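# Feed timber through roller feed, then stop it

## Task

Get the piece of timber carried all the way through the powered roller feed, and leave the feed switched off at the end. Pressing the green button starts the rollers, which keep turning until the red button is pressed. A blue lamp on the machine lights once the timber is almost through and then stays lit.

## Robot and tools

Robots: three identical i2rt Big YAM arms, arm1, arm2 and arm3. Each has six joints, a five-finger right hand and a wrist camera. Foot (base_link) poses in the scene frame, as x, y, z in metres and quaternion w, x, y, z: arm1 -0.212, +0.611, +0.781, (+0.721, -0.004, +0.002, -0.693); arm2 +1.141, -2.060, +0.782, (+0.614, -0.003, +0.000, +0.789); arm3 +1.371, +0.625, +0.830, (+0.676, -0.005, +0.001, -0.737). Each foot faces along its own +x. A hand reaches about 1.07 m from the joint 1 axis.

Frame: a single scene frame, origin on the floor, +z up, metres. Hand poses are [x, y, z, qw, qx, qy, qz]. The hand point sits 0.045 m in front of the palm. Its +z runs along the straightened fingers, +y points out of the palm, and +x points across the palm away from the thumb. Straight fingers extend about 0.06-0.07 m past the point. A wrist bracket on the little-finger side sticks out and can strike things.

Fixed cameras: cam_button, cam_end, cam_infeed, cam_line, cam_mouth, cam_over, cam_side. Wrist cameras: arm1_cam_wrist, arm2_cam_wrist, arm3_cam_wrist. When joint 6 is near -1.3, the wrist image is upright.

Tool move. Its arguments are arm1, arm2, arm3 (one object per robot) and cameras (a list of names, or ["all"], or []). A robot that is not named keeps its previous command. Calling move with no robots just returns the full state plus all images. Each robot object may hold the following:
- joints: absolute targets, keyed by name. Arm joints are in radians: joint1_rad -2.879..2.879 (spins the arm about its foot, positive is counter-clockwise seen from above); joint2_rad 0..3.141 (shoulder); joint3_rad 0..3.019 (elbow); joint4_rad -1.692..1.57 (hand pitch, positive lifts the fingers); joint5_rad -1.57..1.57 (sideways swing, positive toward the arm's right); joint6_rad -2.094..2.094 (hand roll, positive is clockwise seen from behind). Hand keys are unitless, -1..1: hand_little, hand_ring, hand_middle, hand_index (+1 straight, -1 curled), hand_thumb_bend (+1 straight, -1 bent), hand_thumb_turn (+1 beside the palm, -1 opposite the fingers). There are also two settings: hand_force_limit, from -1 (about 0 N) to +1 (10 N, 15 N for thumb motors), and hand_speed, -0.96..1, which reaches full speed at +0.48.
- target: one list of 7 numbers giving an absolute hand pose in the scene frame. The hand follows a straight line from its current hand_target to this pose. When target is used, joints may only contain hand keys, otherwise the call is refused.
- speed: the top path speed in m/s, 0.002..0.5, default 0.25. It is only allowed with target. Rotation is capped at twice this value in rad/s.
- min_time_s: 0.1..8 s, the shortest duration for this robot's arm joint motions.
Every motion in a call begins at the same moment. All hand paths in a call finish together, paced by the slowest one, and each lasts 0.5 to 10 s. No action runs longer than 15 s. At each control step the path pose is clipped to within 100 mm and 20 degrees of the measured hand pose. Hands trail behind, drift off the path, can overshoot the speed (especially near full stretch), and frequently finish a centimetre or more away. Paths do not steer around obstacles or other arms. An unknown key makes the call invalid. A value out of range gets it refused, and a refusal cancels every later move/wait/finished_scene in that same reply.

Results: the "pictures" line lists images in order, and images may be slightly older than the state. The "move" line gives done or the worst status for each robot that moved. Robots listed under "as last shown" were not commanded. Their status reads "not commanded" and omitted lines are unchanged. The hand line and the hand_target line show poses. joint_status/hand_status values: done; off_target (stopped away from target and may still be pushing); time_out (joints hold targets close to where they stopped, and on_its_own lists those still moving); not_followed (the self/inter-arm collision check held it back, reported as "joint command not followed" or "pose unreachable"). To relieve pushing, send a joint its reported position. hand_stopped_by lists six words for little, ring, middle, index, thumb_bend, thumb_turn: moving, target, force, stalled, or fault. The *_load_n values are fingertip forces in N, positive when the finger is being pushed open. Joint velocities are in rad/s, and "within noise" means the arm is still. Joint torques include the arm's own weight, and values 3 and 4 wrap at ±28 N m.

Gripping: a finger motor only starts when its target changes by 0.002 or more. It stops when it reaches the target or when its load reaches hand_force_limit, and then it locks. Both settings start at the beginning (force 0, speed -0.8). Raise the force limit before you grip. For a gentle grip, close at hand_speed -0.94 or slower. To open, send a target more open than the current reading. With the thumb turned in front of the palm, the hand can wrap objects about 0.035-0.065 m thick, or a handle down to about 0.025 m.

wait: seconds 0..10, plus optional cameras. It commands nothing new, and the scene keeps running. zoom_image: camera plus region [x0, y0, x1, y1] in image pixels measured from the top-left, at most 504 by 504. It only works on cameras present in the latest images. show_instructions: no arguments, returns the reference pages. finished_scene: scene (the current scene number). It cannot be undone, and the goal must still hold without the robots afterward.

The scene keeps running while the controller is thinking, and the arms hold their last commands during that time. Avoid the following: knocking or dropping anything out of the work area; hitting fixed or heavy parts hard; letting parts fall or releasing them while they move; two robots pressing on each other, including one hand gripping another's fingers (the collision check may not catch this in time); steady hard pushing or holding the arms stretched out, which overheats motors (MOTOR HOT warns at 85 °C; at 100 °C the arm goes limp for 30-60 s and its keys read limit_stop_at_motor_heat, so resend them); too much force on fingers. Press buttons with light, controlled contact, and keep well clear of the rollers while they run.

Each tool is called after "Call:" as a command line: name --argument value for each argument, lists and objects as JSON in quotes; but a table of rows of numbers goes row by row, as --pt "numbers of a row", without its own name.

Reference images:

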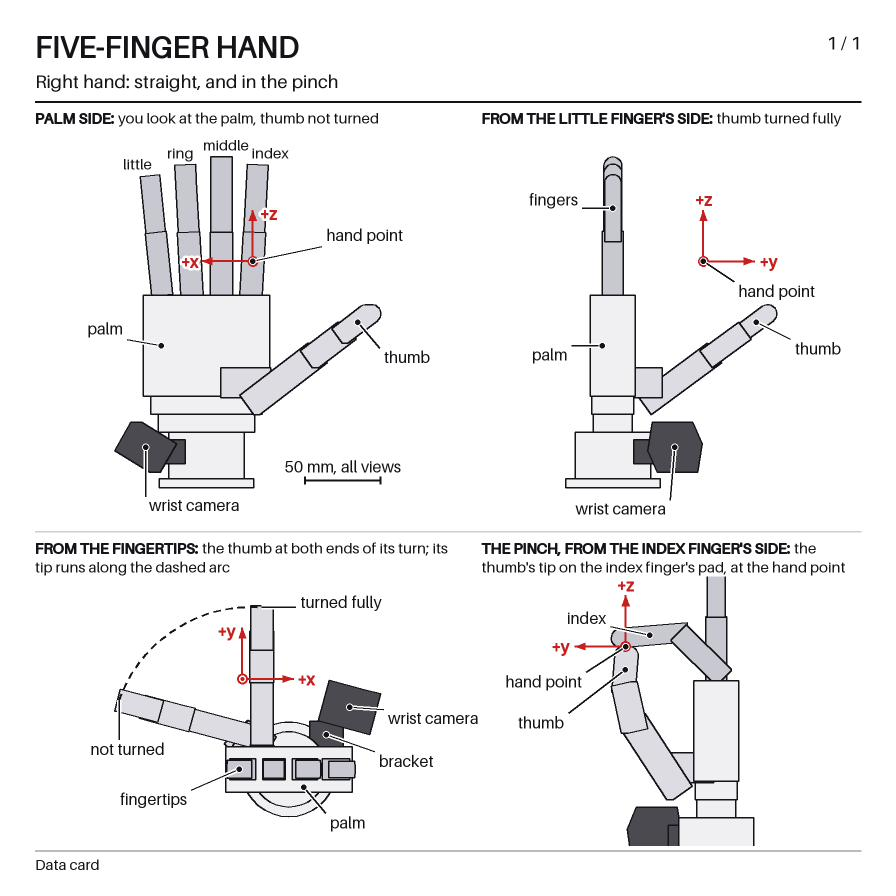

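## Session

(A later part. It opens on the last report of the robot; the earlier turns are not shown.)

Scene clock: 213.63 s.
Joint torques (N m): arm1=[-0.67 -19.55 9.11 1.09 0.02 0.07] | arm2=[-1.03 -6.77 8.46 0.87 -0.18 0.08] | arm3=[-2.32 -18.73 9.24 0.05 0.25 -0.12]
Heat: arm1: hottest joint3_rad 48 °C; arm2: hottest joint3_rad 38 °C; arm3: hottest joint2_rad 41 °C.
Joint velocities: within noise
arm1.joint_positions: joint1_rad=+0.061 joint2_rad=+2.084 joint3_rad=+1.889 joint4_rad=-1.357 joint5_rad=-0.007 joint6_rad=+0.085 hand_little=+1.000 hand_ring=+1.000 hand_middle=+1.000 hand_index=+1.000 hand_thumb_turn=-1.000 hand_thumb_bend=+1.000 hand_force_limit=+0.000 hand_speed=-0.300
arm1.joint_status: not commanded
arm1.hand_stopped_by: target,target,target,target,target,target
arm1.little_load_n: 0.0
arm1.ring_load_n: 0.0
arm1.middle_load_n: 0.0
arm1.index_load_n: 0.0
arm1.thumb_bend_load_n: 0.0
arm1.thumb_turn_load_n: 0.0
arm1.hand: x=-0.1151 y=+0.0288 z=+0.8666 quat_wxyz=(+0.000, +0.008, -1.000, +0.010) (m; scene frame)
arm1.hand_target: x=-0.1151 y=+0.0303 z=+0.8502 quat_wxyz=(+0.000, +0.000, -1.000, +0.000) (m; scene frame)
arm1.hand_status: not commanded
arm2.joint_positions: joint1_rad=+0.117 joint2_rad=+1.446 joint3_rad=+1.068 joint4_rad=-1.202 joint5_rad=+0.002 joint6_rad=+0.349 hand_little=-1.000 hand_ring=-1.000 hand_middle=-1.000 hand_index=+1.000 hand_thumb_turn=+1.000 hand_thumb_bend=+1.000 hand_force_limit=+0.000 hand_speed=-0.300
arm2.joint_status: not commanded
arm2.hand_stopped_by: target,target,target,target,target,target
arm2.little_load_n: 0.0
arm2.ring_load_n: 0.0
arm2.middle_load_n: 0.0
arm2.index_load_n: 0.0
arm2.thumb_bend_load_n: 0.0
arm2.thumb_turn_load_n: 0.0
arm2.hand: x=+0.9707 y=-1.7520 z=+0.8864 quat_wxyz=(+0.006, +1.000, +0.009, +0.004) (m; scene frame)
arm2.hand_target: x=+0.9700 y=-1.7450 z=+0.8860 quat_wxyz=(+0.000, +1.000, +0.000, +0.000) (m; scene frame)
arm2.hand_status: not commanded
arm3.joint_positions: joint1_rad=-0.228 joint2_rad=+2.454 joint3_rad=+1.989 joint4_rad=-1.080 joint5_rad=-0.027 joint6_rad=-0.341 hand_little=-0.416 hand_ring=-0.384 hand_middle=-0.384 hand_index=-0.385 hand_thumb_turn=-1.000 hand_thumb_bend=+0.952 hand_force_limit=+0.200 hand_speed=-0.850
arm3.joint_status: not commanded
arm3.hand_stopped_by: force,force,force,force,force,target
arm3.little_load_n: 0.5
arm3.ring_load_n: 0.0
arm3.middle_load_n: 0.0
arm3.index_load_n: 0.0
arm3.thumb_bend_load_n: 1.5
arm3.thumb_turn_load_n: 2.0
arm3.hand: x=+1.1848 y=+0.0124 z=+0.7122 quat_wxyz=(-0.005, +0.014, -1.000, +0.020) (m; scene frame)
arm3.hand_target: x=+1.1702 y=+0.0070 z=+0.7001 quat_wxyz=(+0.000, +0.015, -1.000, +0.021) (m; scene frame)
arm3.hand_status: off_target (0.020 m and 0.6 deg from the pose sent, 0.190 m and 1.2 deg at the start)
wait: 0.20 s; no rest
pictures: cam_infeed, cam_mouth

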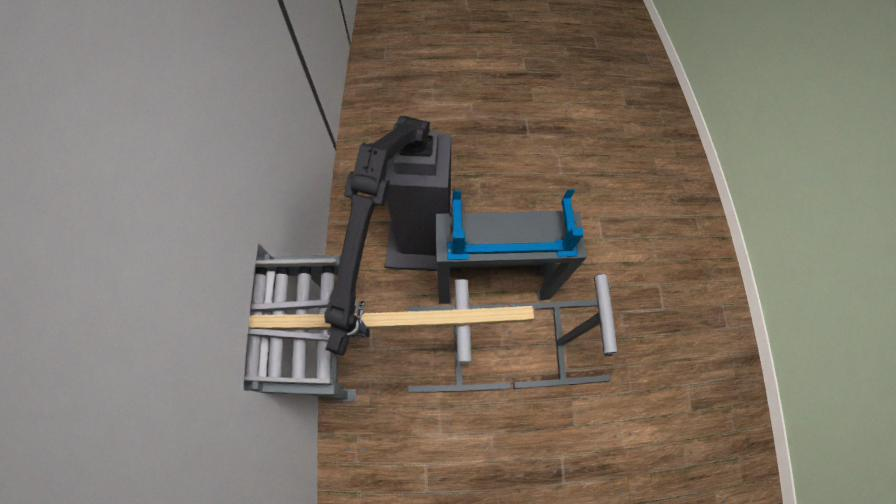

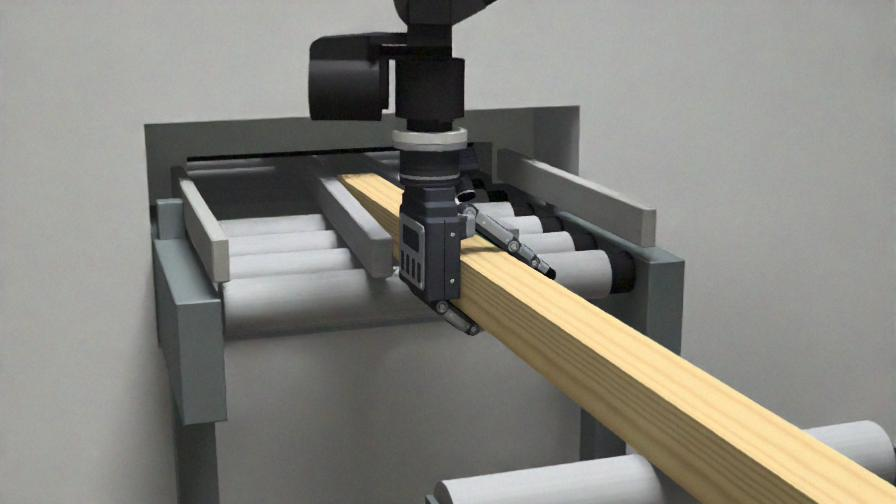

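Call:
move --arm3 '{"target":[1.150,0.006,0.70,0,-0.015,1,-0.02],"speed":0.1}'

Call:
move --arm3 '{"joints":{"hand_little":1,"hand_ring":1,"hand_middle":1,"hand_index":1,"hand_thumb_bend":1,"hand_speed":-0.3}}'

Call:
move --arm3 '{"target":[1.165,0.004,0.92,0,0,1,0],"speed":0.2}' --cameras '["cam_infeed", "cam_mouth"]'

Call:
move --arm2 '{"target":[0.970,-1.745,0.855,0,1,0,0],"speed":0.05}' --cameras '["cam_over", "cam_infeed"]'

Scene clock: 224.03 s.
Joint torques (N m): arm1=[-0.62 -19.49 9.18 1.05 0.05 0.04] | arm2=[-0.97 -6.77 8.46 0.88 -0.18 0.08] | arm3=[-2.43 -18.9 9.36 0.09 0.21 -0.11]
Heat: arm1: hottest joint3_rad 47 °C; arm2: hottest joint3_rad 38 °C; arm3: hottest joint2_rad 41 °C.
move: arm3 off_target
Joint velocities: within noise
arm1, arm2: as last shown
arm1.middle_load_n: -0.5
arm3.joint_positions: joint1_rad=-0.254 joint2_rad=+2.473 joint3_rad=+2.029 joint4_rad=-1.101 joint5_rad=-0.027 joint6_rad=-0.368 hand_little=-0.416 hand_ring=-0.384 hand_middle=-0.384 hand_index=-0.385 hand_thumb_turn=-1.000 hand_thumb_bend=+0.952 hand_force_limit=+0.200 hand_speed=-0.850
arm3.joint_status: not commanded
arm3.hand_stopped_by: force,force,force,force,force,target
arm3.little_load_n: 0.5
arm3.ring_load_n: 0.0
arm3.middle_load_n: 0.0
arm3.index_load_n: 0.5
arm3.thumb_bend_load_n: 1.0
arm3.thumb_turn_load_n: 2.0
arm3.hand: x=+1.1651 y=+0.0120 z=+0.7129 quat_wxyz=(-0.004, +0.014, -1.000, +0.019) (m; scene frame)
arm3.hand_target: x=+1.1502 y=+0.0069 z=+0.7004 quat_wxyz=(+0.000, +0.015, -1.000, +0.021) (m; scene frame)
arm3.hand_status: off_target (0.021 m and 0.5 deg from the pose sent, 0.038 m and 0.6 deg at the start)
pictures: none

Scene clock: 225.23 s.
Joint torques (N m): arm1=[-0.79 -19.49 9.16 1.07 0.04 0.05] | arm2=[-1.03 -6.83 8.44 0.88 -0.18 0.08] | arm3=[-1.79 -19.6 8.8 0.17 -0.01 -0.02]
Heat: arm1: hottest joint3_rad 47 °C; arm2: hottest joint3_rad 38 °C; arm3: hottest joint2_rad 41 °C.
move: arm3 done
Joint velocities: within noise
arm1, arm2: as last shown
arm3.joint_positions: joint1_rad=-0.263 joint2_rad=+2.478 joint3_rad=+2.036 joint4_rad=-1.101 joint5_rad=-0.021 joint6_rad=-0.378 hand_little=+1.000 hand_ring=+1.000 hand_middle=+1.000 hand_index=+1.000 hand_thumb_turn=-1.000 hand_thumb_bend=+1.000 hand_force_limit=+0.200 hand_speed=-0.300
arm3.joint_status: all done
arm3.hand_stopped_by: target,target,target,target,target,target
arm3.little_load_n: 0.0
arm3.ring_load_n: 0.0
arm3.middle_load_n: 0.0
arm3.index_load_n: 0.0
arm3.thumb_bend_load_n: 0.0
arm3.thumb_turn_load_n: 0.0
arm3.hand: x=+1.1573 y=+0.0127 z=+0.7117 quat_wxyz=(-0.001, +0.014, -1.000, +0.019) (m; scene frame)
arm3.hand_target: x=+1.1504 y=+0.0070 z=+0.7002 quat_wxyz=(+0.000, +0.015, -1.000, +0.021) (m; scene frame)
arm3.hand_status: not commanded
pictures: none

Scene clock: 227.03 s.
Joint torques (N m): arm1=[-0.73 -19.6 9.25 1.02 0.02 0.05] | arm2=[-1.03 -6.77 8.46 0.88 -0.18 0.08] | arm3=[-0.79 -22.89 9.63 -0.36 -0.01 0.11]
Heat: arm1: hottest joint3_rad 47 °C; arm2: hottest joint3_rad 38 °C; arm3: hottest joint2_rad 42 °C.
move: arm3 off_target
Joint velocities: within noise
arm1, arm2: as last shown
arm1.middle_load_n: 0.0
arm3.joint_positions: joint1_rad=-0.255 joint2_rad=+2.378 joint3_rad=+2.352 joint4_rad=-1.586 joint5_rad=-0.007 joint6_rad=-0.344 hand_little=+1.000 hand_ring=+1.000 hand_middle=+1.000 hand_index=+1.000 hand_thumb_turn=-1.000 hand_thumb_bend=+1.000 hand_force_limit=+0.200 hand_speed=-0.300
arm3.joint_status: not commanded
arm3.hand_stopped_by: target,target,target,target,target,target
arm3.little_load_n: 0.0
arm3.ring_load_n: 0.5
arm3.middle_load_n: 0.0
arm3.index_load_n: 0.0
arm3.thumb_bend_load_n: 0.0
arm3.thumb_turn_load_n: 0.0
arm3.hand: x=+1.1637 y=+0.0135 z=+0.9029 quat_wxyz=(-0.007, +0.001, -1.000, -0.016) (m; scene frame)
arm3.hand_target: x=+1.1652 y=+0.0046 z=+0.9200 quat_wxyz=(+0.000, +0.000, -1.000, +0.000) (m; scene frame)
arm3.hand_status: off_target (0.020 m and 2.0 deg from the pose sent, 0.209 m and 2.7 deg at the start)
pictures: cam_infeed, cam_mouth

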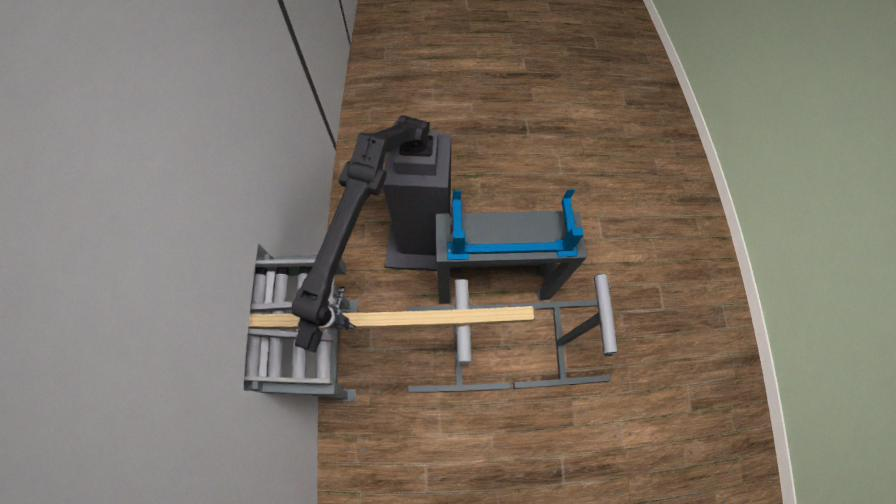

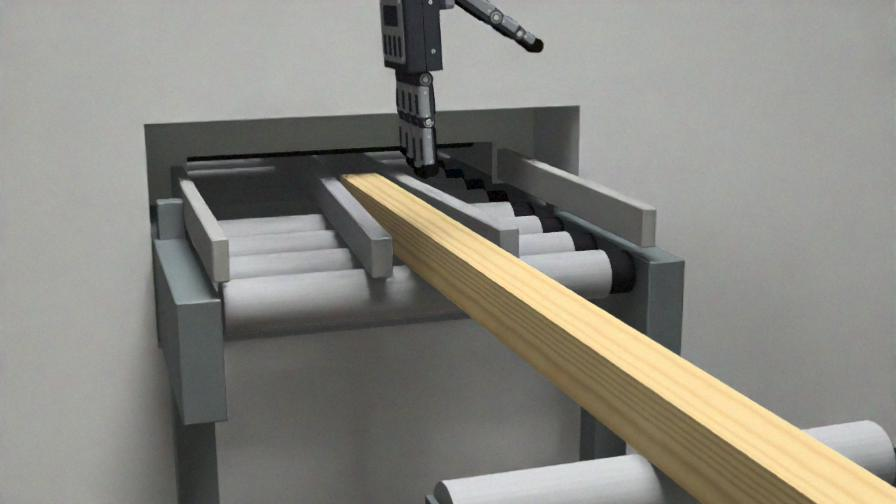

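Scene clock: 228.17 s.
Joint torques (N m): arm1=[-0.67 -19.49 9.18 0.99 0.02 0.04] | arm2=[-0.85 -5.25 6.97 1.84 -0.07 0.08] | arm3=[-0.67 -22.71 9.44 -0.46 -0.01 0.12]
Heat: arm1: hottest joint3_rad 47 °C; arm2: hottest joint3_rad 38 °C; arm3: hottest joint2_rad 42 °C.
move: arm2 off_target
Joint velocities: within noise
arm1, arm3: as last shown
arm1.middle_load_n: -0.5
arm2.joint_positions: joint1_rad=+0.115 joint2_rad=+1.460 joint3_rad=+1.032 joint4_rad=-1.140 joint5_rad=-0.001 joint6_rad=+0.349 hand_little=-1.000 hand_ring=-1.000 hand_middle=-1.000 hand_index=+1.000 hand_thumb_turn=+1.000 hand_thumb_bend=+1.000 hand_force_limit=+0.000 hand_speed=-0.300
arm2.joint_status: not commanded
arm2.hand_stopped_by: target,target,target,target,target,target
arm2.little_load_n: 0.0
arm2.ring_load_n: 0.0
arm2.middle_load_n: 0.0
arm2.index_load_n: -2.5
arm2.thumb_bend_load_n: 0.0
arm2.thumb_turn_load_n: 0.0
arm2.hand: x=+0.9705 y=-1.7509 z=+0.8680 quat_wxyz=(+0.001, +1.000, +0.008, +0.001) (m; scene frame)
arm2.hand_target: x=+0.9703 y=-1.7455 z=+0.8554 quat_wxyz=(+0.000, +1.000, +0.000, +0.000) (m; scene frame)
arm2.hand_status: off_target (0.014 m and 0.9 deg from the pose sent, 0.032 m and 1.3 deg at the start)
arm3.ring_load_n: 0.0
arm3.hand: x=+1.1638 y=+0.0135 z=+0.9029 quat_wxyz=(-0.007, +0.001, -1.000, -0.016) (m; scene frame)
pictures: cam_infeed, cam_over

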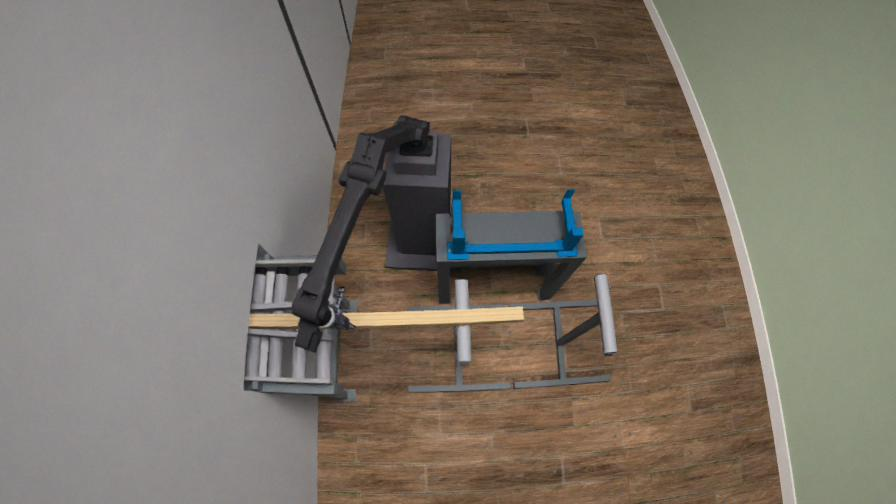

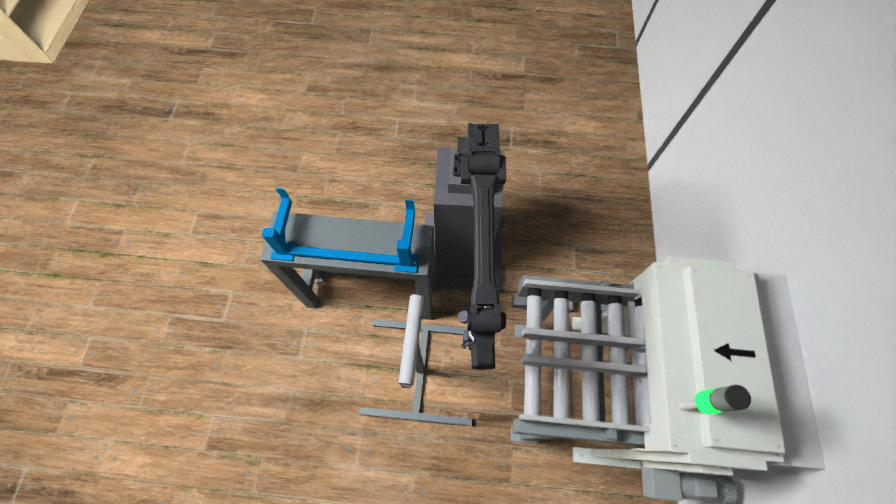

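Call:
move --arm2 '{"target":[0.970,-1.745,0.90,0,1,0,0],"speed":0.15}'

Call:
move --arm2 '{"target":[1.025,-1.747,0.888,0,1,0,0],"speed":0.1}' --cameras '["cam_button", "cam_over"]'

Call:
wait --seconds 10 --cameras '["cam_button", "cam_over"]'

Scene clock: 233.23 s.
Joint torques (N m): arm1=[-0.62 -19.08 9.16 0.94 0.02 0.04] | arm2=[-0.91 -8.47 11.66 -0.27 -0.07 0.08] | arm3=[-0.5 -22.65 9.48 -0.38 -0.01 0.11]
Heat: arm1: hottest joint3_rad 47 °C; arm2: hottest joint3_rad 39 °C; arm3: hottest joint3_rad 42 °C.
move: arm2 off_target
Joint velocities: within noise
arm1, arm3: as last shown
arm1.middle_load_n: 0.0
arm2.joint_positions: joint1_rad=+0.115 joint2_rad=+1.453 joint3_rad=+1.054 joint4_rad=-1.214 joint5_rad=-0.001 joint6_rad=+0.349 hand_little=-1.000 hand_ring=-1.000 hand_middle=-1.000 hand_index=+1.000 hand_thumb_turn=+1.000 hand_thumb_bend=+1.000 hand_force_limit=+0.000 hand_speed=-0.300
arm2.joint_status: not commanded
arm2.hand_stopped_by: target,target,target,target,target,target
arm2.little_load_n: 0.0
arm2.ring_load_n: 0.0
arm2.middle_load_n: 0.5
arm2.index_load_n: 0.0
arm2.thumb_bend_load_n: 0.0
arm2.thumb_turn_load_n: 0.0
arm2.hand: x=+0.9742 y=-1.7606 z=+0.8805 quat_wxyz=(+0.022, +1.000, +0.008, +0.009) (m; scene frame)
arm2.hand_target: x=+0.9703 y=-1.7456 z=+0.8999 quat_wxyz=(+0.000, +1.000, +0.000, +0.000) (m; scene frame)
arm2.hand_status: off_target (0.025 m and 2.9 deg from the pose sent, 0.032 m and 0.9 deg at the start)
arm3.ring_load_n: -0.5
arm3.thumb_turn_load_n: 0.5
pictures: none

Scene clock: 234.50 s.
Joint torques (N m): arm1=[-0.62 -19.31 9.21 1.07 0.06 0.05] | arm2=[-0.44 -8.06 8.38 0.81 -0.07 -0.11] | arm3=[-0.67 -23 9.48 -0.38 -0.01 0.14]
Heat: arm1: hottest joint3_rad 47 °C; arm2: hottest joint3_rad 39 °C; arm3: hottest joint3_rad 42 °C.
move: arm2 off_target
Joint velocities: within noise
arm1, arm3: as last shown
arm2.joint_positions: joint1_rad=-0.023 joint2_rad=+1.421 joint3_rad=+1.024 joint4_rad=-1.206 joint5_rad=-0.001 joint6_rad=+0.236 hand_little=-1.000 hand_ring=-1.000 hand_middle=-1.000 hand_index=+1.000 hand_thumb_turn=+1.000 hand_thumb_bend=+1.000 hand_force_limit=+0.000 hand_speed=-0.300
arm2.joint_status: not commanded
arm2.hand_stopped_by: target,target,target,target,target,target
arm2.little_load_n: 0.0
arm2.ring_load_n: 0.0
arm2.middle_load_n: 0.0
arm2.index_load_n: 0.0
arm2.thumb_bend_load_n: 0.0
arm2.thumb_turn_load_n: 0.0
arm2.hand: x=+1.0255 y=-1.7532 z=+0.8817 quat_wxyz=(+0.018, +1.000, -0.005, +0.005) (m; scene frame)
arm2.hand_target: x=+1.0250 y=-1.7470 z=+0.8881 quat_wxyz=(+0.000, +1.000, +0.000, +0.000) (m; scene frame)
arm2.hand_status: off_target (0.009 m and 2.2 deg from the pose sent, 0.053 m and 2.9 deg at the start)
arm3.ring_load_n: 0.0
arm3.thumb_bend_load_n: -0.5
arm3.thumb_turn_load_n: 0.0
pictures: cam_button, cam_over

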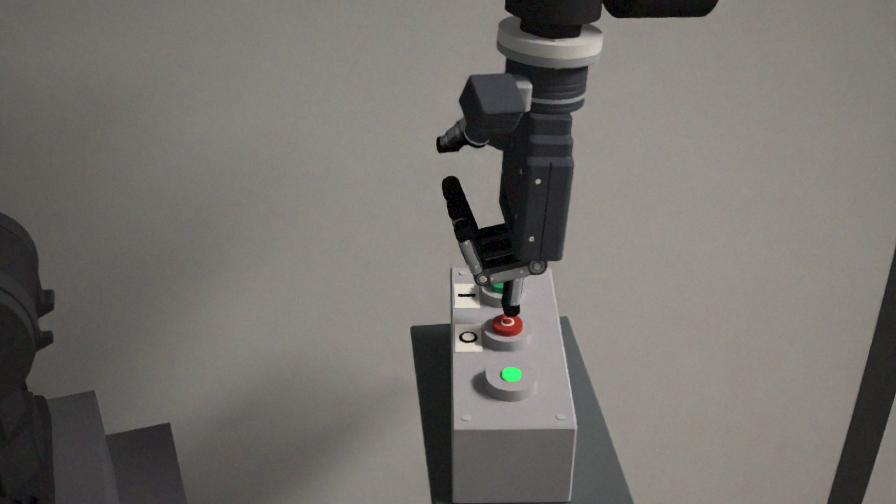

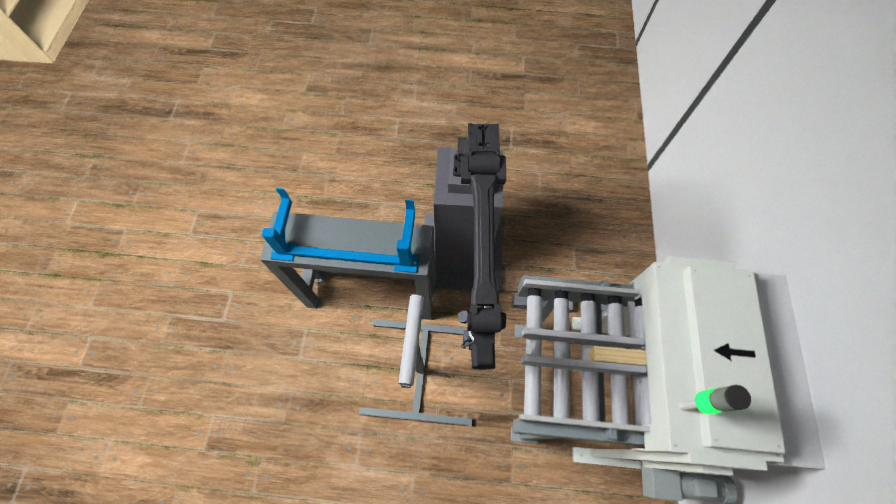

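Scene clock: 244.50 s.
Joint torques (N m): arm1=[-0.62 -19.49 9.18 1.05 0.03 0.05] | arm2=[-0.5 -8 8.39 0.83 -0.07 -0.14] | arm3=[-0.67 -22.89 9.47 -0.36 0 0.11]
Heat: arm1: hottest joint3_rad 46 °C; arm2: hottest joint3_rad 38 °C; arm3: hottest joint3_rad 42 °C.
Joint velocities: within noise
arm1.joint_positions: joint1_rad=+0.061 joint2_rad=+2.084 joint3_rad=+1.889 joint4_rad=-1.357 joint5_rad=-0.007 joint6_rad=+0.085 hand_little=+1.000 hand_ring=+1.000 hand_middle=+1.000 hand_index=+1.000 hand_thumb_turn=-1.000 hand_thumb_bend=+1.000 hand_force_limit=+0.000 hand_speed=-0.300
arm1.joint_status: not commanded
arm1.hand_stopped_by: target,target,target,target,target,target
arm1.little_load_n: 0.0
arm1.ring_load_n: 0.0
arm1.middle_load_n: 0.0
arm1.index_load_n: 0.0
arm1.thumb_bend_load_n: 0.0
arm1.thumb_turn_load_n: 0.0
arm1.hand: x=-0.1151 y=+0.0288 z=+0.8666 quat_wxyz=(+0.000, +0.008, -1.000, +0.010) (m; scene frame)
arm1.hand_target: x=-0.1151 y=+0.0303 z=+0.8502 quat_wxyz=(+0.000, +0.000, -1.000, +0.000) (m; scene frame)
arm1.hand_status: not commanded
arm2.joint_positions: joint1_rad=-0.023 joint2_rad=+1.421 joint3_rad=+1.024 joint4_rad=-1.206 joint5_rad=-0.001 joint6_rad=+0.235 hand_little=-1.000 hand_ring=-1.000 hand_middle=-1.000 hand_index=+1.000 hand_thumb_turn=+1.000 hand_thumb_bend=+1.000 hand_force_limit=+0.000 hand_speed=-0.300
arm2.joint_status: not commanded
arm2.hand_stopped_by: target,target,target,target,target,target
arm2.little_load_n: 0.0
arm2.ring_load_n: 0.0
arm2.middle_load_n: 0.0
arm2.index_load_n: 0.0
arm2.thumb_bend_load_n: 0.0
arm2.thumb_turn_load_n: 0.0
arm2.hand: x=+1.0255 y=-1.7532 z=+0.8817 quat_wxyz=(+0.018, +1.000, -0.005, +0.005) (m; scene frame)
arm2.hand_target: x=+1.0250 y=-1.7470 z=+0.8881 quat_wxyz=(+0.000, +1.000, +0.000, +0.000) (m; scene frame)
arm2.hand_status: off_target (0.009 m and 2.2 deg from the pose sent, 0.053 m and 2.9 deg at the start)
arm3.joint_positions: joint1_rad=-0.255 joint2_rad=+2.378 joint3_rad=+2.352 joint4_rad=-1.586 joint5_rad=-0.007 joint6_rad=-0.344 hand_little=+1.000 hand_ring=+1.000 hand_middle=+1.000 hand_index=+1.000 hand_thumb_turn=-1.000 hand_thumb_bend=+1.000 hand_force_limit=+0.200 hand_speed=-0.300
arm3.joint_status: not commanded
arm3.hand_stopped_by: target,target,target,target,target,target
arm3.little_load_n: 0.0
arm3.ring_load_n: 0.0
arm3.middle_load_n: 0.0
arm3.index_load_n: 0.0
arm3.thumb_bend_load_n: 0.0
arm3.thumb_turn_load_n: 0.0
arm3.hand: x=+1.1638 y=+0.0135 z=+0.9029 quat_wxyz=(-0.007, +0.001, -1.000, -0.016) (m; scene frame)
arm3.hand_target: x=+1.1652 y=+0.0046 z=+0.9200 quat_wxyz=(+0.000, +0.000, -1.000, +0.000) (m; scene frame)
arm3.hand_status: not commanded
wait: 10.00 s; at rest by 0.27 s
pictures: cam_button, cam_over

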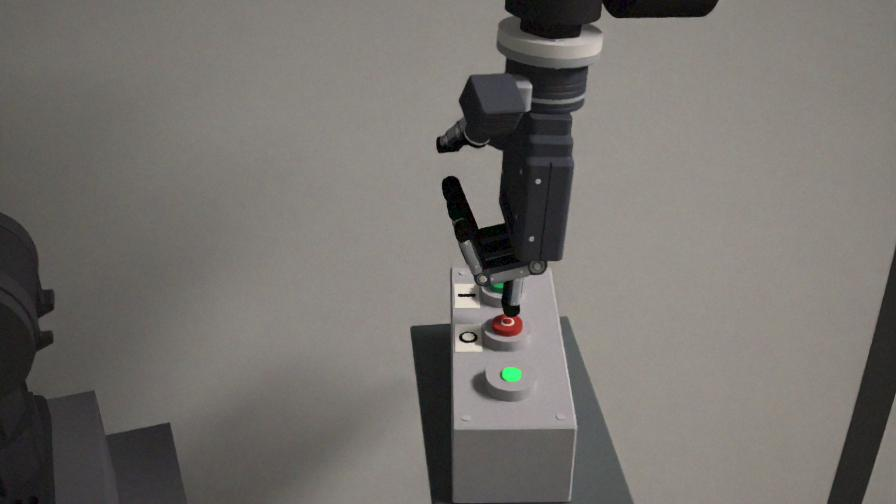

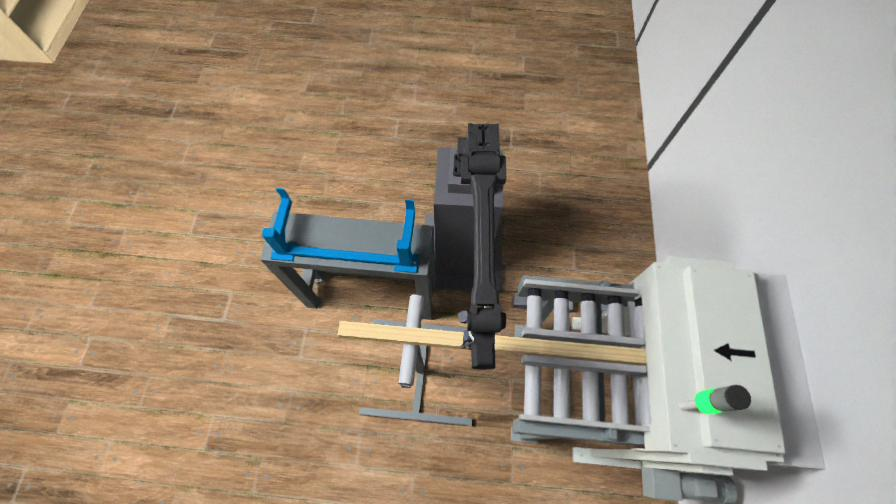

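Call:
wait --seconds 1.5 --cameras '["cam_over"]'

Scene clock: 248.03 s.
Joint torques (N m): arm1=[-0.67 -19.43 9.24 1.02 0.04 0.06] | arm2=[-0.5 -8.06 8.39 0.83 -0.06 -0.13] | arm3=[-0.56 -22.95 9.48 -0.42 0 0.1]
Heat: arm1: hottest joint3_rad 46 °C; arm2: hottest joint3_rad 38 °C; arm3: hottest joint3_rad 43 °C.
Joint velocities: within noise
arm1.joint_positions: joint1_rad=+0.061 joint2_rad=+2.084 joint3_rad=+1.889 joint4_rad=-1.357 joint5_rad=-0.007 joint6_rad=+0.085 hand_little=+1.000 hand_ring=+1.000 hand_middle=+1.000 hand_index=+1.000 hand_thumb_turn=-1.000 hand_thumb_bend=+1.000 hand_force_limit=+0.000 hand_speed=-0.300
arm1.joint_status: not commanded
arm1.hand_stopped_by: target,target,target,target,target,target
arm1.little_load_n: 0.0
arm1.ring_load_n: 0.0
arm1.middle_load_n: 0.0
arm1.index_load_n: 0.0
arm1.thumb_bend_load_n: 0.0
arm1.thumb_turn_load_n: 0.0
arm1.hand: x=-0.1151 y=+0.0288 z=+0.8666 quat_wxyz=(+0.000, +0.008, -1.000, +0.010) (m; scene frame)
arm1.hand_target: x=-0.1151 y=+0.0303 z=+0.8502 quat_wxyz=(+0.000, +0.000, -1.000, +0.000) (m; scene frame)
arm1.hand_status: not commanded
arm2.joint_positions: joint1_rad=-0.023 joint2_rad=+1.421 joint3_rad=+1.024 joint4_rad=-1.206 joint5_rad=-0.001 joint6_rad=+0.235 hand_little=-1.000 hand_ring=-1.000 hand_middle=-1.000 hand_index=+1.000 hand_thumb_turn=+1.000 hand_thumb_bend=+1.000 hand_force_limit=+0.000 hand_speed=-0.300
arm2.joint_status: not commanded
arm2.hand_stopped_by: target,target,target,target,target,target
arm2.little_load_n: 0.0
arm2.ring_load_n: 0.0
arm2.middle_load_n: 0.0
arm2.index_load_n: 0.0
arm2.thumb_bend_load_n: 0.0
arm2.thumb_turn_load_n: 0.0
arm2.hand: x=+1.0255 y=-1.7532 z=+0.8817 quat_wxyz=(+0.018, +1.000, -0.005, +0.005) (m; scene frame)
arm2.hand_target: x=+1.0250 y=-1.7470 z=+0.8881 quat_wxyz=(+0.000, +1.000, +0.000, +0.000) (m; scene frame)
arm2.hand_status: off_target (0.009 m and 2.2 deg from the pose sent, 0.053 m and 2.9 deg at the start)
arm3.joint_positions: joint1_rad=-0.255 joint2_rad=+2.378 joint3_rad=+2.352 joint4_rad=-1.586 joint5_rad=-0.007 joint6_rad=-0.344 hand_little=+1.000 hand_ring=+1.000 hand_middle=+1.000 hand_index=+1.000 hand_thumb_turn=-1.000 hand_thumb_bend=+1.000 hand_force_limit=+0.200 hand_speed=-0.300
arm3.joint_status: not commanded
arm3.hand_stopped_by: target,target,target,target,target,target
arm3.little_load_n: 0.0
arm3.ring_load_n: 0.0
arm3.middle_load_n: -0.5
arm3.index_load_n: 0.0
arm3.thumb_bend_load_n: 0.0
arm3.thumb_turn_load_n: 0.0
arm3.hand: x=+1.1638 y=+0.0135 z=+0.9029 quat_wxyz=(-0.007, +0.001, -1.000, -0.016) (m; scene frame)
arm3.hand_target: x=+1.1652 y=+0.0046 z=+0.9200 quat_wxyz=(+0.000, +0.000, -1.000, +0.000) (m; scene frame)
arm3.hand_status: not commanded
wait: 1.50 s; at rest from the start
pictures: cam_over

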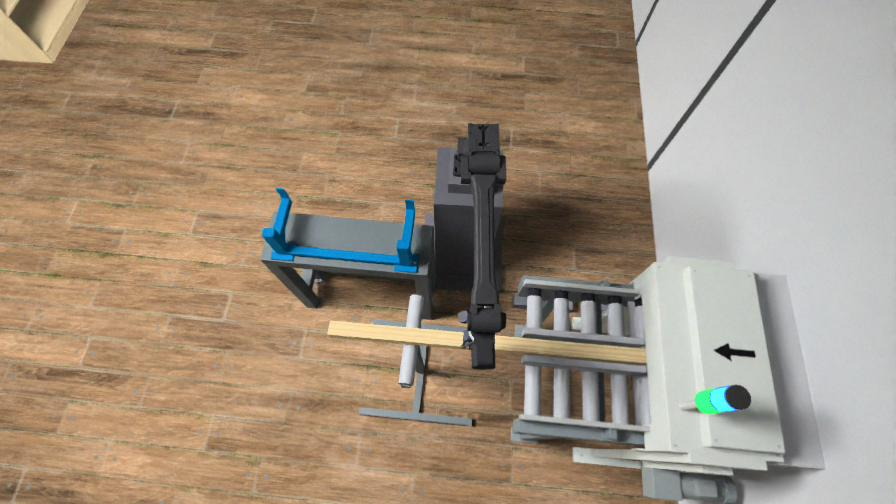

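Call:
move --arm2 '{"target":[1.025,-1.746,0.853,0,1,0,0],"speed":0.06}' --cameras '["cam_over", "cam_end", "arm1_cam_wrist"]'

Scene clock: 256.00 s.
Joint torques (N m): arm1=[-0.44 -19.37 9.22 0.99 0.04 0.05] | arm2=[-0.56 -4.78 6.52 2.25 0.03 -0.03] | arm3=[-0.5 -22.65 9.52 -0.35 0 0.11]
Heat: arm1: hottest joint3_rad 46 °C; arm2: hottest joint3_rad 38 °C; arm3: hottest joint3_rad 43 °C.
move: arm2 off_target
Joint velocities: within noise
arm1, arm3: as last shown
arm2.joint_positions: joint1_rad=-0.023 joint2_rad=+1.421 joint3_rad=+0.988 joint4_rad=-1.140 joint5_rad=-0.004 joint6_rad=+0.225 hand_little=-1.000 hand_ring=-1.000 hand_middle=-1.000 hand_index=+1.000 hand_thumb_turn=+1.000 hand_thumb_bend=+1.000 hand_force_limit=+0.000 hand_speed=-0.300
arm2.joint_status: not commanded
arm2.hand_stopped_by: target,target,target,target,target,target
arm2.little_load_n: 0.0
arm2.ring_load_n: 0.0
arm2.middle_load_n: 0.0
arm2.index_load_n: -3.5
arm2.thumb_bend_load_n: 0.0
arm2.thumb_turn_load_n: 0.0
arm2.hand: x=+1.0252 y=-1.7516 z=+0.8675 quat_wxyz=(+0.004, +1.000, +0.001, +0.000) (m; scene frame)
arm2.hand_target: x=+1.0252 y=-1.7467 z=+0.8536 quat_wxyz=(+0.000, +1.000, +0.000, +0.000) (m; scene frame)
arm2.hand_status: off_target (0.016 m and 0.4 deg from the pose sent, 0.030 m and 2.2 deg at the start)
arm3.middle_load_n: 0.0
pictures: arm1_cam_wrist, cam_end, cam_over
camera_calibration:
arm1_cam_wrist: T_world_to_cam=[[-0.325201, 0.944925, -0.0368841, -0.0388307], [0.810792, 0.298687, 0.503391, -0.349004], [0.486684, 0.133798, -0.863271, 0.910659], [0, 0, 0, 1]] pos_world=[-0.172861, 0.0190913, 0.960399]

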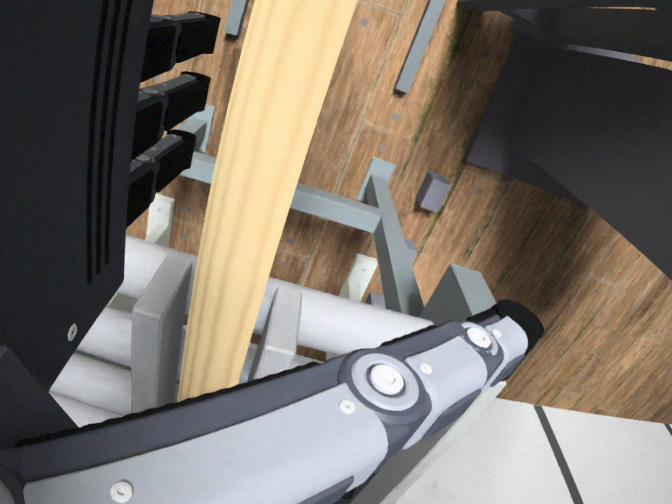

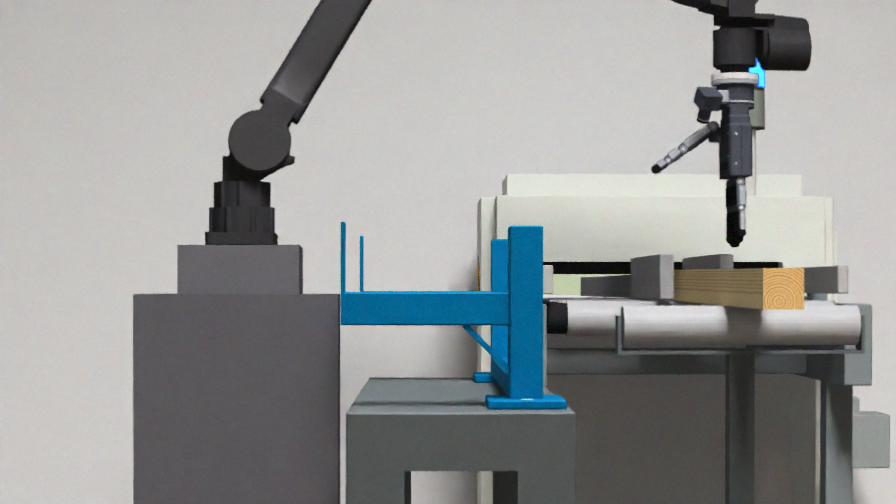

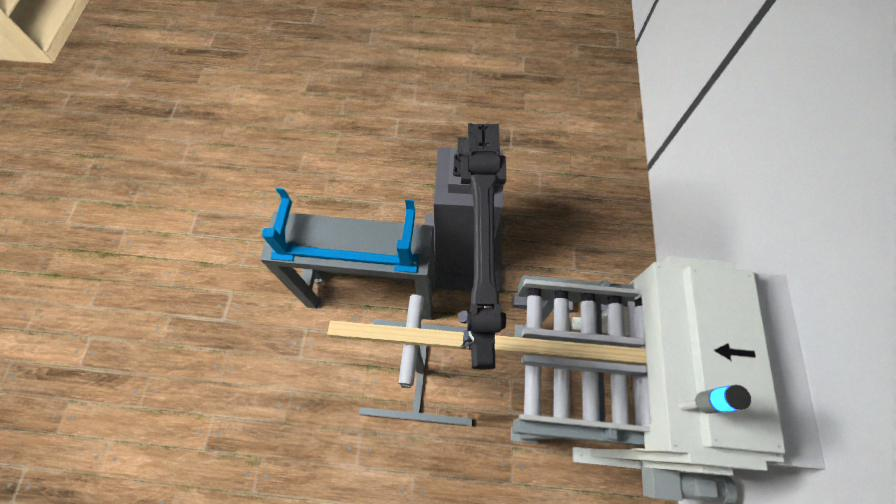

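Call:
move --arm1 '{"target":[-0.112,0.014,0.82,0,0,1,0],"speed":0.15}' --arm2 '{"target":[1.025,-1.747,0.92,0,1,0,0],"speed":0.15}'

Call:
move --arm1 '{"target":[-0.112,0.014,0.74,0,0,1,0],"speed":0.12}' --cameras '["cam_end", "arm1_cam_wrist"]'

Scene clock: 279.07 s.
Joint torques (N m): arm1=[-0.21 -20.42 12 0.87 0.03 0.05] | arm2=[-0.5 -7.3 11.47 -0.27 0.02 -0.03] | arm3=[-0.67 -22.83 9.52 -0.4 0.01 0.11]
Heat: arm1: hottest joint3_rad 46 °C; arm2: hottest joint3_rad 39 °C; arm3: hottest joint3_rad 44 °C.
move: arm1 off_target; arm2 off_target
Joint velocities: within noise
arm1.joint_positions: joint1_rad=+0.061 joint2_rad=+2.157 joint3_rad=+1.889 joint4_rad=-1.323 joint5_rad=-0.007 joint6_rad=+0.088 hand_little=+1.000 hand_ring=+1.000 hand_middle=+1.000 hand_index=+1.000 hand_thumb_turn=-1.000 hand_thumb_bend=+1.000 hand_force_limit=+0.000 hand_speed=-0.300
arm1.joint_status: not commanded
arm1.hand_stopped_by: target,target,target,target,target,target
arm1.little_load_n: 0.0
arm1.ring_load_n: 0.0
arm1.middle_load_n: 0.0
arm1.index_load_n: 0.0
arm1.thumb_bend_load_n: 0.0
arm1.thumb_turn_load_n: 0.0
arm1.hand: x=-0.1148 y=+0.0243 z=+0.8231 quat_wxyz=(+0.002, +0.007, -1.000, -0.008) (m; scene frame)
arm1.hand_target: x=-0.1121 y=+0.0142 z=+0.8202 quat_wxyz=(+0.000, +0.000, -1.000, +0.000) (m; scene frame)
arm1.hand_status: off_target (0.011 m and 1.3 deg from the pose sent, 0.049 m and 1.5 deg at the start)
arm2.joint_positions: joint1_rad=-0.023 joint2_rad=+1.383 joint3_rad=+1.049 joint4_rad=-1.268 joint5_rad=-0.004 joint6_rad=+0.225 hand_little=-1.000 hand_ring=-1.000 hand_middle=-1.000 hand_index=+1.000 hand_thumb_turn=+1.000 hand_thumb_bend=+1.000 hand_force_limit=+0.000 hand_speed=-0.300
arm2.joint_status: not commanded
arm2.hand_stopped_by: target,target,target,target,target,target
arm2.little_load_n: 0.5
arm2.ring_load_n: 0.0
arm2.middle_load_n: 0.0
arm2.index_load_n: 0.0
arm2.thumb_bend_load_n: 0.0
arm2.thumb_turn_load_n: 0.0
arm2.hand: x=+1.0268 y=-1.7591 z=+0.9045 quat_wxyz=(+0.017, +1.000, +0.001, +0.003) (m; scene frame)
arm2.hand_target: x=+1.0251 y=-1.7475 z=+0.9199 quat_wxyz=(+0.000, +1.000, +0.000, +0.000) (m; scene frame)
arm2.hand_status: off_target (0.020 m and 2.0 deg from the pose sent, 0.053 m and 0.4 deg at the start)
arm3: as last shown
pictures: none

Scene clock: 280.30 s.
Joint torques (N m): arm1=[-0.15 -21.25 8.87 1.02 0.02 0.06] | arm2=[-0.5 -7.12 11.52 -0.27 0.02 -0.03] | arm3=[-0.32 -22.77 9.47 -0.35 0 0.11]
Heat: arm1: hottest joint3_rad 46 °C; arm2: hottest joint3_rad 39 °C; arm3: hottest joint3_rad 44 °C.
move: arm1 off_target
Joint velocities: within noise
arm1.joint_positions: joint1_rad=+0.061 joint2_rad=+2.236 joint3_rad=+1.838 joint4_rad=-1.162 joint5_rad=-0.007 joint6_rad=+0.088 hand_little=+1.000 hand_ring=+1.000 hand_middle=+1.000 hand_index=+1.000 hand_thumb_turn=-1.000 hand_thumb_bend=+1.000 hand_force_limit=+0.000 hand_speed=-0.300
arm1.joint_status: not commanded
arm1.hand_stopped_by: target,target,target,target,target,target
arm1.little_load_n: 0.0
arm1.ring_load_n: 0.0
arm1.middle_load_n: -0.5
arm1.index_load_n: 0.0
arm1.thumb_bend_load_n: 0.0
arm1.thumb_turn_load_n: 0.0
arm1.hand: x=-0.1141 y=+0.0113 z=+0.7522 quat_wxyz=(+0.000, +0.006, -1.000, +0.006) (m; scene frame)
arm1.hand_target: x=-0.1121 y=+0.0141 z=+0.7403 quat_wxyz=(+0.000, +0.000, -1.000, +0.000) (m; scene frame)
arm1.hand_status: off_target (0.013 m and 1.0 deg from the pose sent, 0.084 m and 1.3 deg at the start)
arm2, arm3: as last shown
arm2.little_load_n: 0.0
pictures: arm1_cam_wrist, cam_end
camera_calibration:
arm1_cam_wrist: T_world_to_cam=[[-0.321889, 0.94634, -0.0287812, -0.0318413], [0.812248, 0.291642, 0.505171, -0.288059], [0.486457, 0.139231, -0.862539, 0.813193], [0, 0, 0, 1]] pos_world=[-0.171857, 0.000921139, 0.846014]

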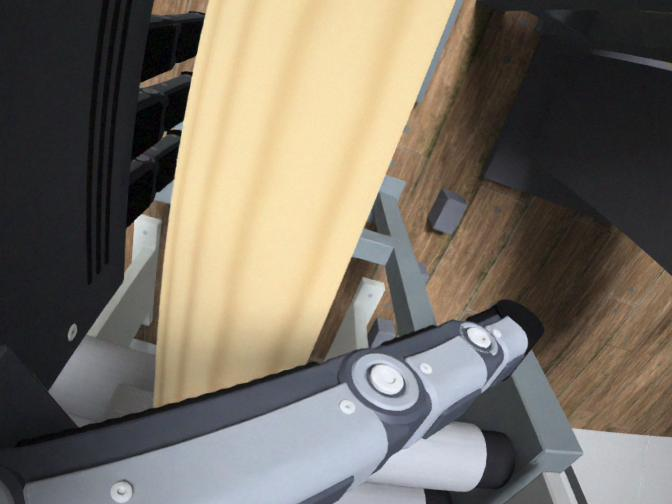

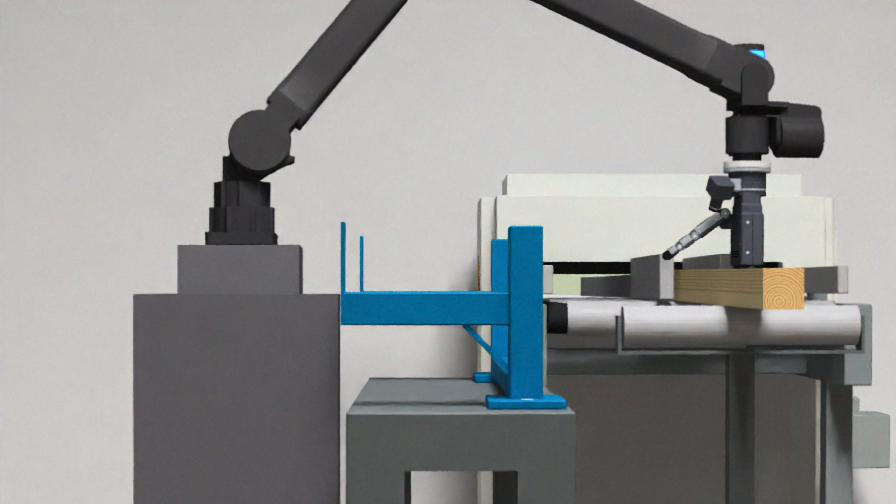

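Call:
move --arm1 '{"target":[-0.112,0.014,0.70,0,0,1,0],"speed":0.08}'

Call:
move --arm1 '{"joints":{"hand_thumb_bend":0.72,"hand_force_limit":-0.4,"hand_speed":-0.6}}'

Call:
move --arm1 '{"joints":{"hand_little":-0.6,"hand_ring":-0.6,"hand_middle":-0.6,"hand_index":-0.6,"hand_force_limit":-0.6,"hand_speed":-0.87}}' --cameras '["cam_end", "arm1_cam_wrist"]'

Scene clock: 285.80 s.
Joint torques (N m): arm1=[-0.26 -20.78 8.4 1.06 0.04 0.03] | arm2=[-0.44 -7.12 11.52 -0.27 0.02 -0.03] | arm3=[-0.62 -22.89 9.54 -0.44 0 0.12]
Heat: arm1: hottest joint3_rad 45 °C; arm2: hottest joint3_rad 40 °C; arm3: hottest joint3_rad 45 °C.
move: arm1 off_target
Joint velocities: within noise
arm1.joint_positions: joint1_rad=+0.061 joint2_rad=+2.279 joint3_rad=+1.816 joint4_rad=-1.090 joint5_rad=-0.007 joint6_rad=+0.089 hand_little=+1.000 hand_ring=+1.000 hand_middle=+1.000 hand_index=+1.000 hand_thumb_turn=-1.000 hand_thumb_bend=+1.000 hand_force_limit=+0.000 hand_speed=-0.300
arm1.joint_status: not commanded
arm1.hand_stopped_by: target,target,target,target,target,target
arm1.little_load_n: 0.0
arm1.ring_load_n: 0.0
arm1.middle_load_n: 0.0
arm1.index_load_n: 0.0
arm1.thumb_bend_load_n: 0.0
arm1.thumb_turn_load_n: 0.0
arm1.hand: x=-0.1141 y=+0.0088 z=+0.7167 quat_wxyz=(+0.000, +0.006, -1.000, +0.010) (m; scene frame)
arm1.hand_target: x=-0.1122 y=+0.0144 z=+0.7002 quat_wxyz=(+0.000, +0.000, -1.000, +0.000) (m; scene frame)
arm1.hand_status: off_target (0.018 m and 1.3 deg from the pose sent, 0.052 m and 1.0 deg at the start)
arm2, arm3: as last shown
pictures: none

Scene clock: 286.77 s.
Joint torques (N m): arm1=[-0.26 -20.37 8.43 1.88 0.15 0.07] | arm2=[-0.5 -7.12 11.51 -0.27 0.02 -0.03] | arm3=[-0.73 -22.77 9.48 -0.39 0 0.13]
Heat: arm1: hottest joint3_rad 45 °C; arm2: hottest joint3_rad 40 °C; arm3: hottest joint3_rad 45 °C.
move: arm1 done
Joint velocities: within noise
arm1.joint_positions: joint1_rad=+0.061 joint2_rad=+2.277 joint3_rad=+1.816 joint4_rad=-1.109 joint5_rad=-0.009 joint6_rad=+0.089 hand_little=+1.000 hand_ring=+1.000 hand_middle=+1.000 hand_index=+1.000 hand_thumb_turn=-1.000 hand_thumb_bend=+0.723 hand_force_limit=-0.400 hand_speed=-0.600
arm1.joint_status: all done
arm1.hand_stopped_by: target,target,target,target,target,target
arm1.little_load_n: 0.0
arm1.ring_load_n: 0.0
arm1.middle_load_n: 0.0
arm1.index_load_n: 0.0
arm1.thumb_bend_load_n: 4.5
arm1.thumb_turn_load_n: 0.0
arm1.hand: x=-0.1140 y=+0.0137 z=+0.7190 quat_wxyz=(+0.000, +0.006, -1.000, +0.001) (m; scene frame)
arm1.hand_target: x=-0.1122 y=+0.0144 z=+0.7004 quat_wxyz=(+0.000, +0.000, -1.000, +0.000) (m; scene frame)
arm1.hand_status: not commanded
arm2, arm3: as last shown
arm2.middle_load_n: 0.5
pictures: none

Scene clock: 291.40 s.
Joint torques (N m): arm1=[0.03 -20.37 8.43 1.83 0.23 0.1] | arm2=[-0.56 -7.12 11.52 -0.27 0.02 -0.03] | arm3=[-0.5 -22.89 9.5 -0.44 0 0.12]
Heat: arm1: hottest joint3_rad 45 °C; arm2: hottest joint3_rad 41 °C; arm3: hottest joint3_rad 45 °C.
move: arm1 off_target
Joint velocities: within noise
arm1.joint_positions: joint1_rad=+0.061 joint2_rad=+2.277 joint3_rad=+1.816 joint4_rad=-1.108 joint5_rad=-0.012 joint6_rad=+0.086 hand_little=-0.290 hand_ring=-0.290 hand_middle=-0.290 hand_index=-0.254 hand_thumb_turn=-1.000 hand_thumb_bend=+0.725 hand_force_limit=-0.600 hand_speed=-0.870
arm1.joint_status: hand_little off_target (ended at -0.290, target -0.600); hand_ring off_target (ended at -0.290, target -0.600); hand_middle off_target (ended at -0.290, target -0.600); hand_index off_target (ended at -0.254, target -0.600); the others done
arm1.hand_stopped_by: force,force,force,force,target,target
arm1.little_load_n: 2.0
arm1.ring_load_n: 2.5
arm1.middle_load_n: 2.5
arm1.index_load_n: 1.0
arm1.thumb_bend_load_n: 13.0
arm1.thumb_turn_load_n: 3.0
arm1.hand: x=-0.1137 y=+0.0135 z=+0.7190 quat_wxyz=(-0.002, +0.007, -1.000, +0.002) (m; scene frame)
arm1.hand_target: x=-0.1122 y=+0.0144 z=+0.7004 quat_wxyz=(+0.000, +0.000, -1.000, +0.000) (m; scene frame)
arm1.hand_status: not commanded
arm2, arm3: as last shown
arm2.middle_load_n: 0.0
pictures: arm1_cam_wrist, cam_end
camera_calibration:
arm1_cam_wrist: T_world_to_cam=[[-0.323586, 0.945966, -0.0209769, -0.0406062], [0.809628, 0.288287, 0.511266, -0.276861], [0.489688, 0.148455, -0.859167, 0.781846], [0, 0, 0, 1]] pos_world=[-0.171846, 0.00215838, 0.812433]

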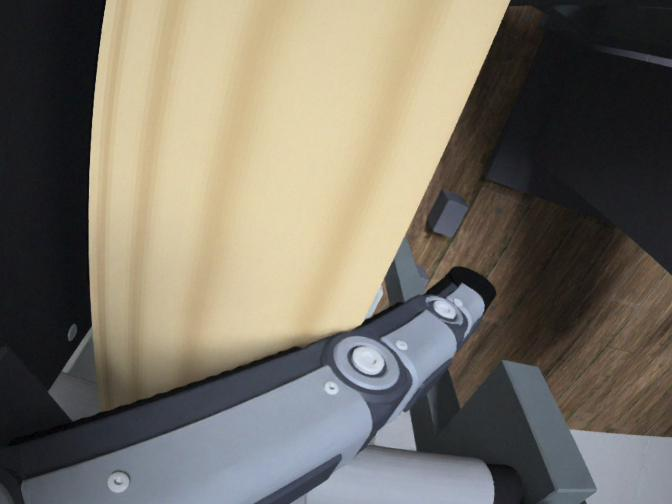

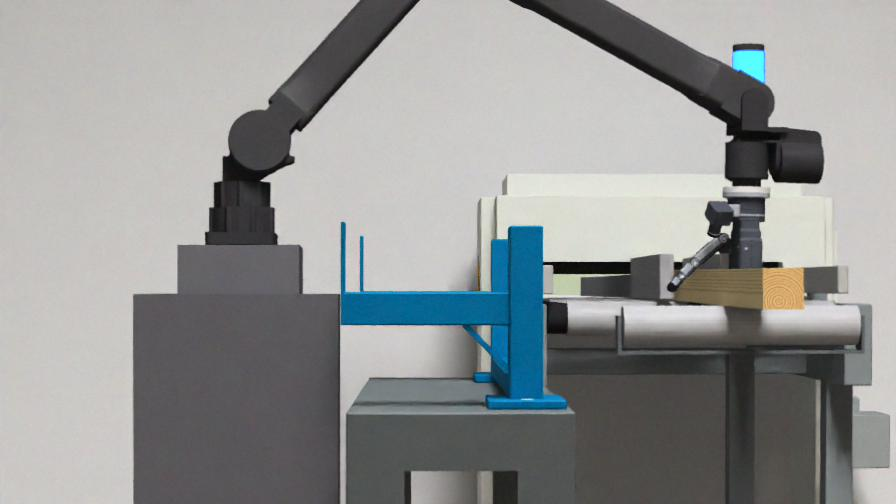

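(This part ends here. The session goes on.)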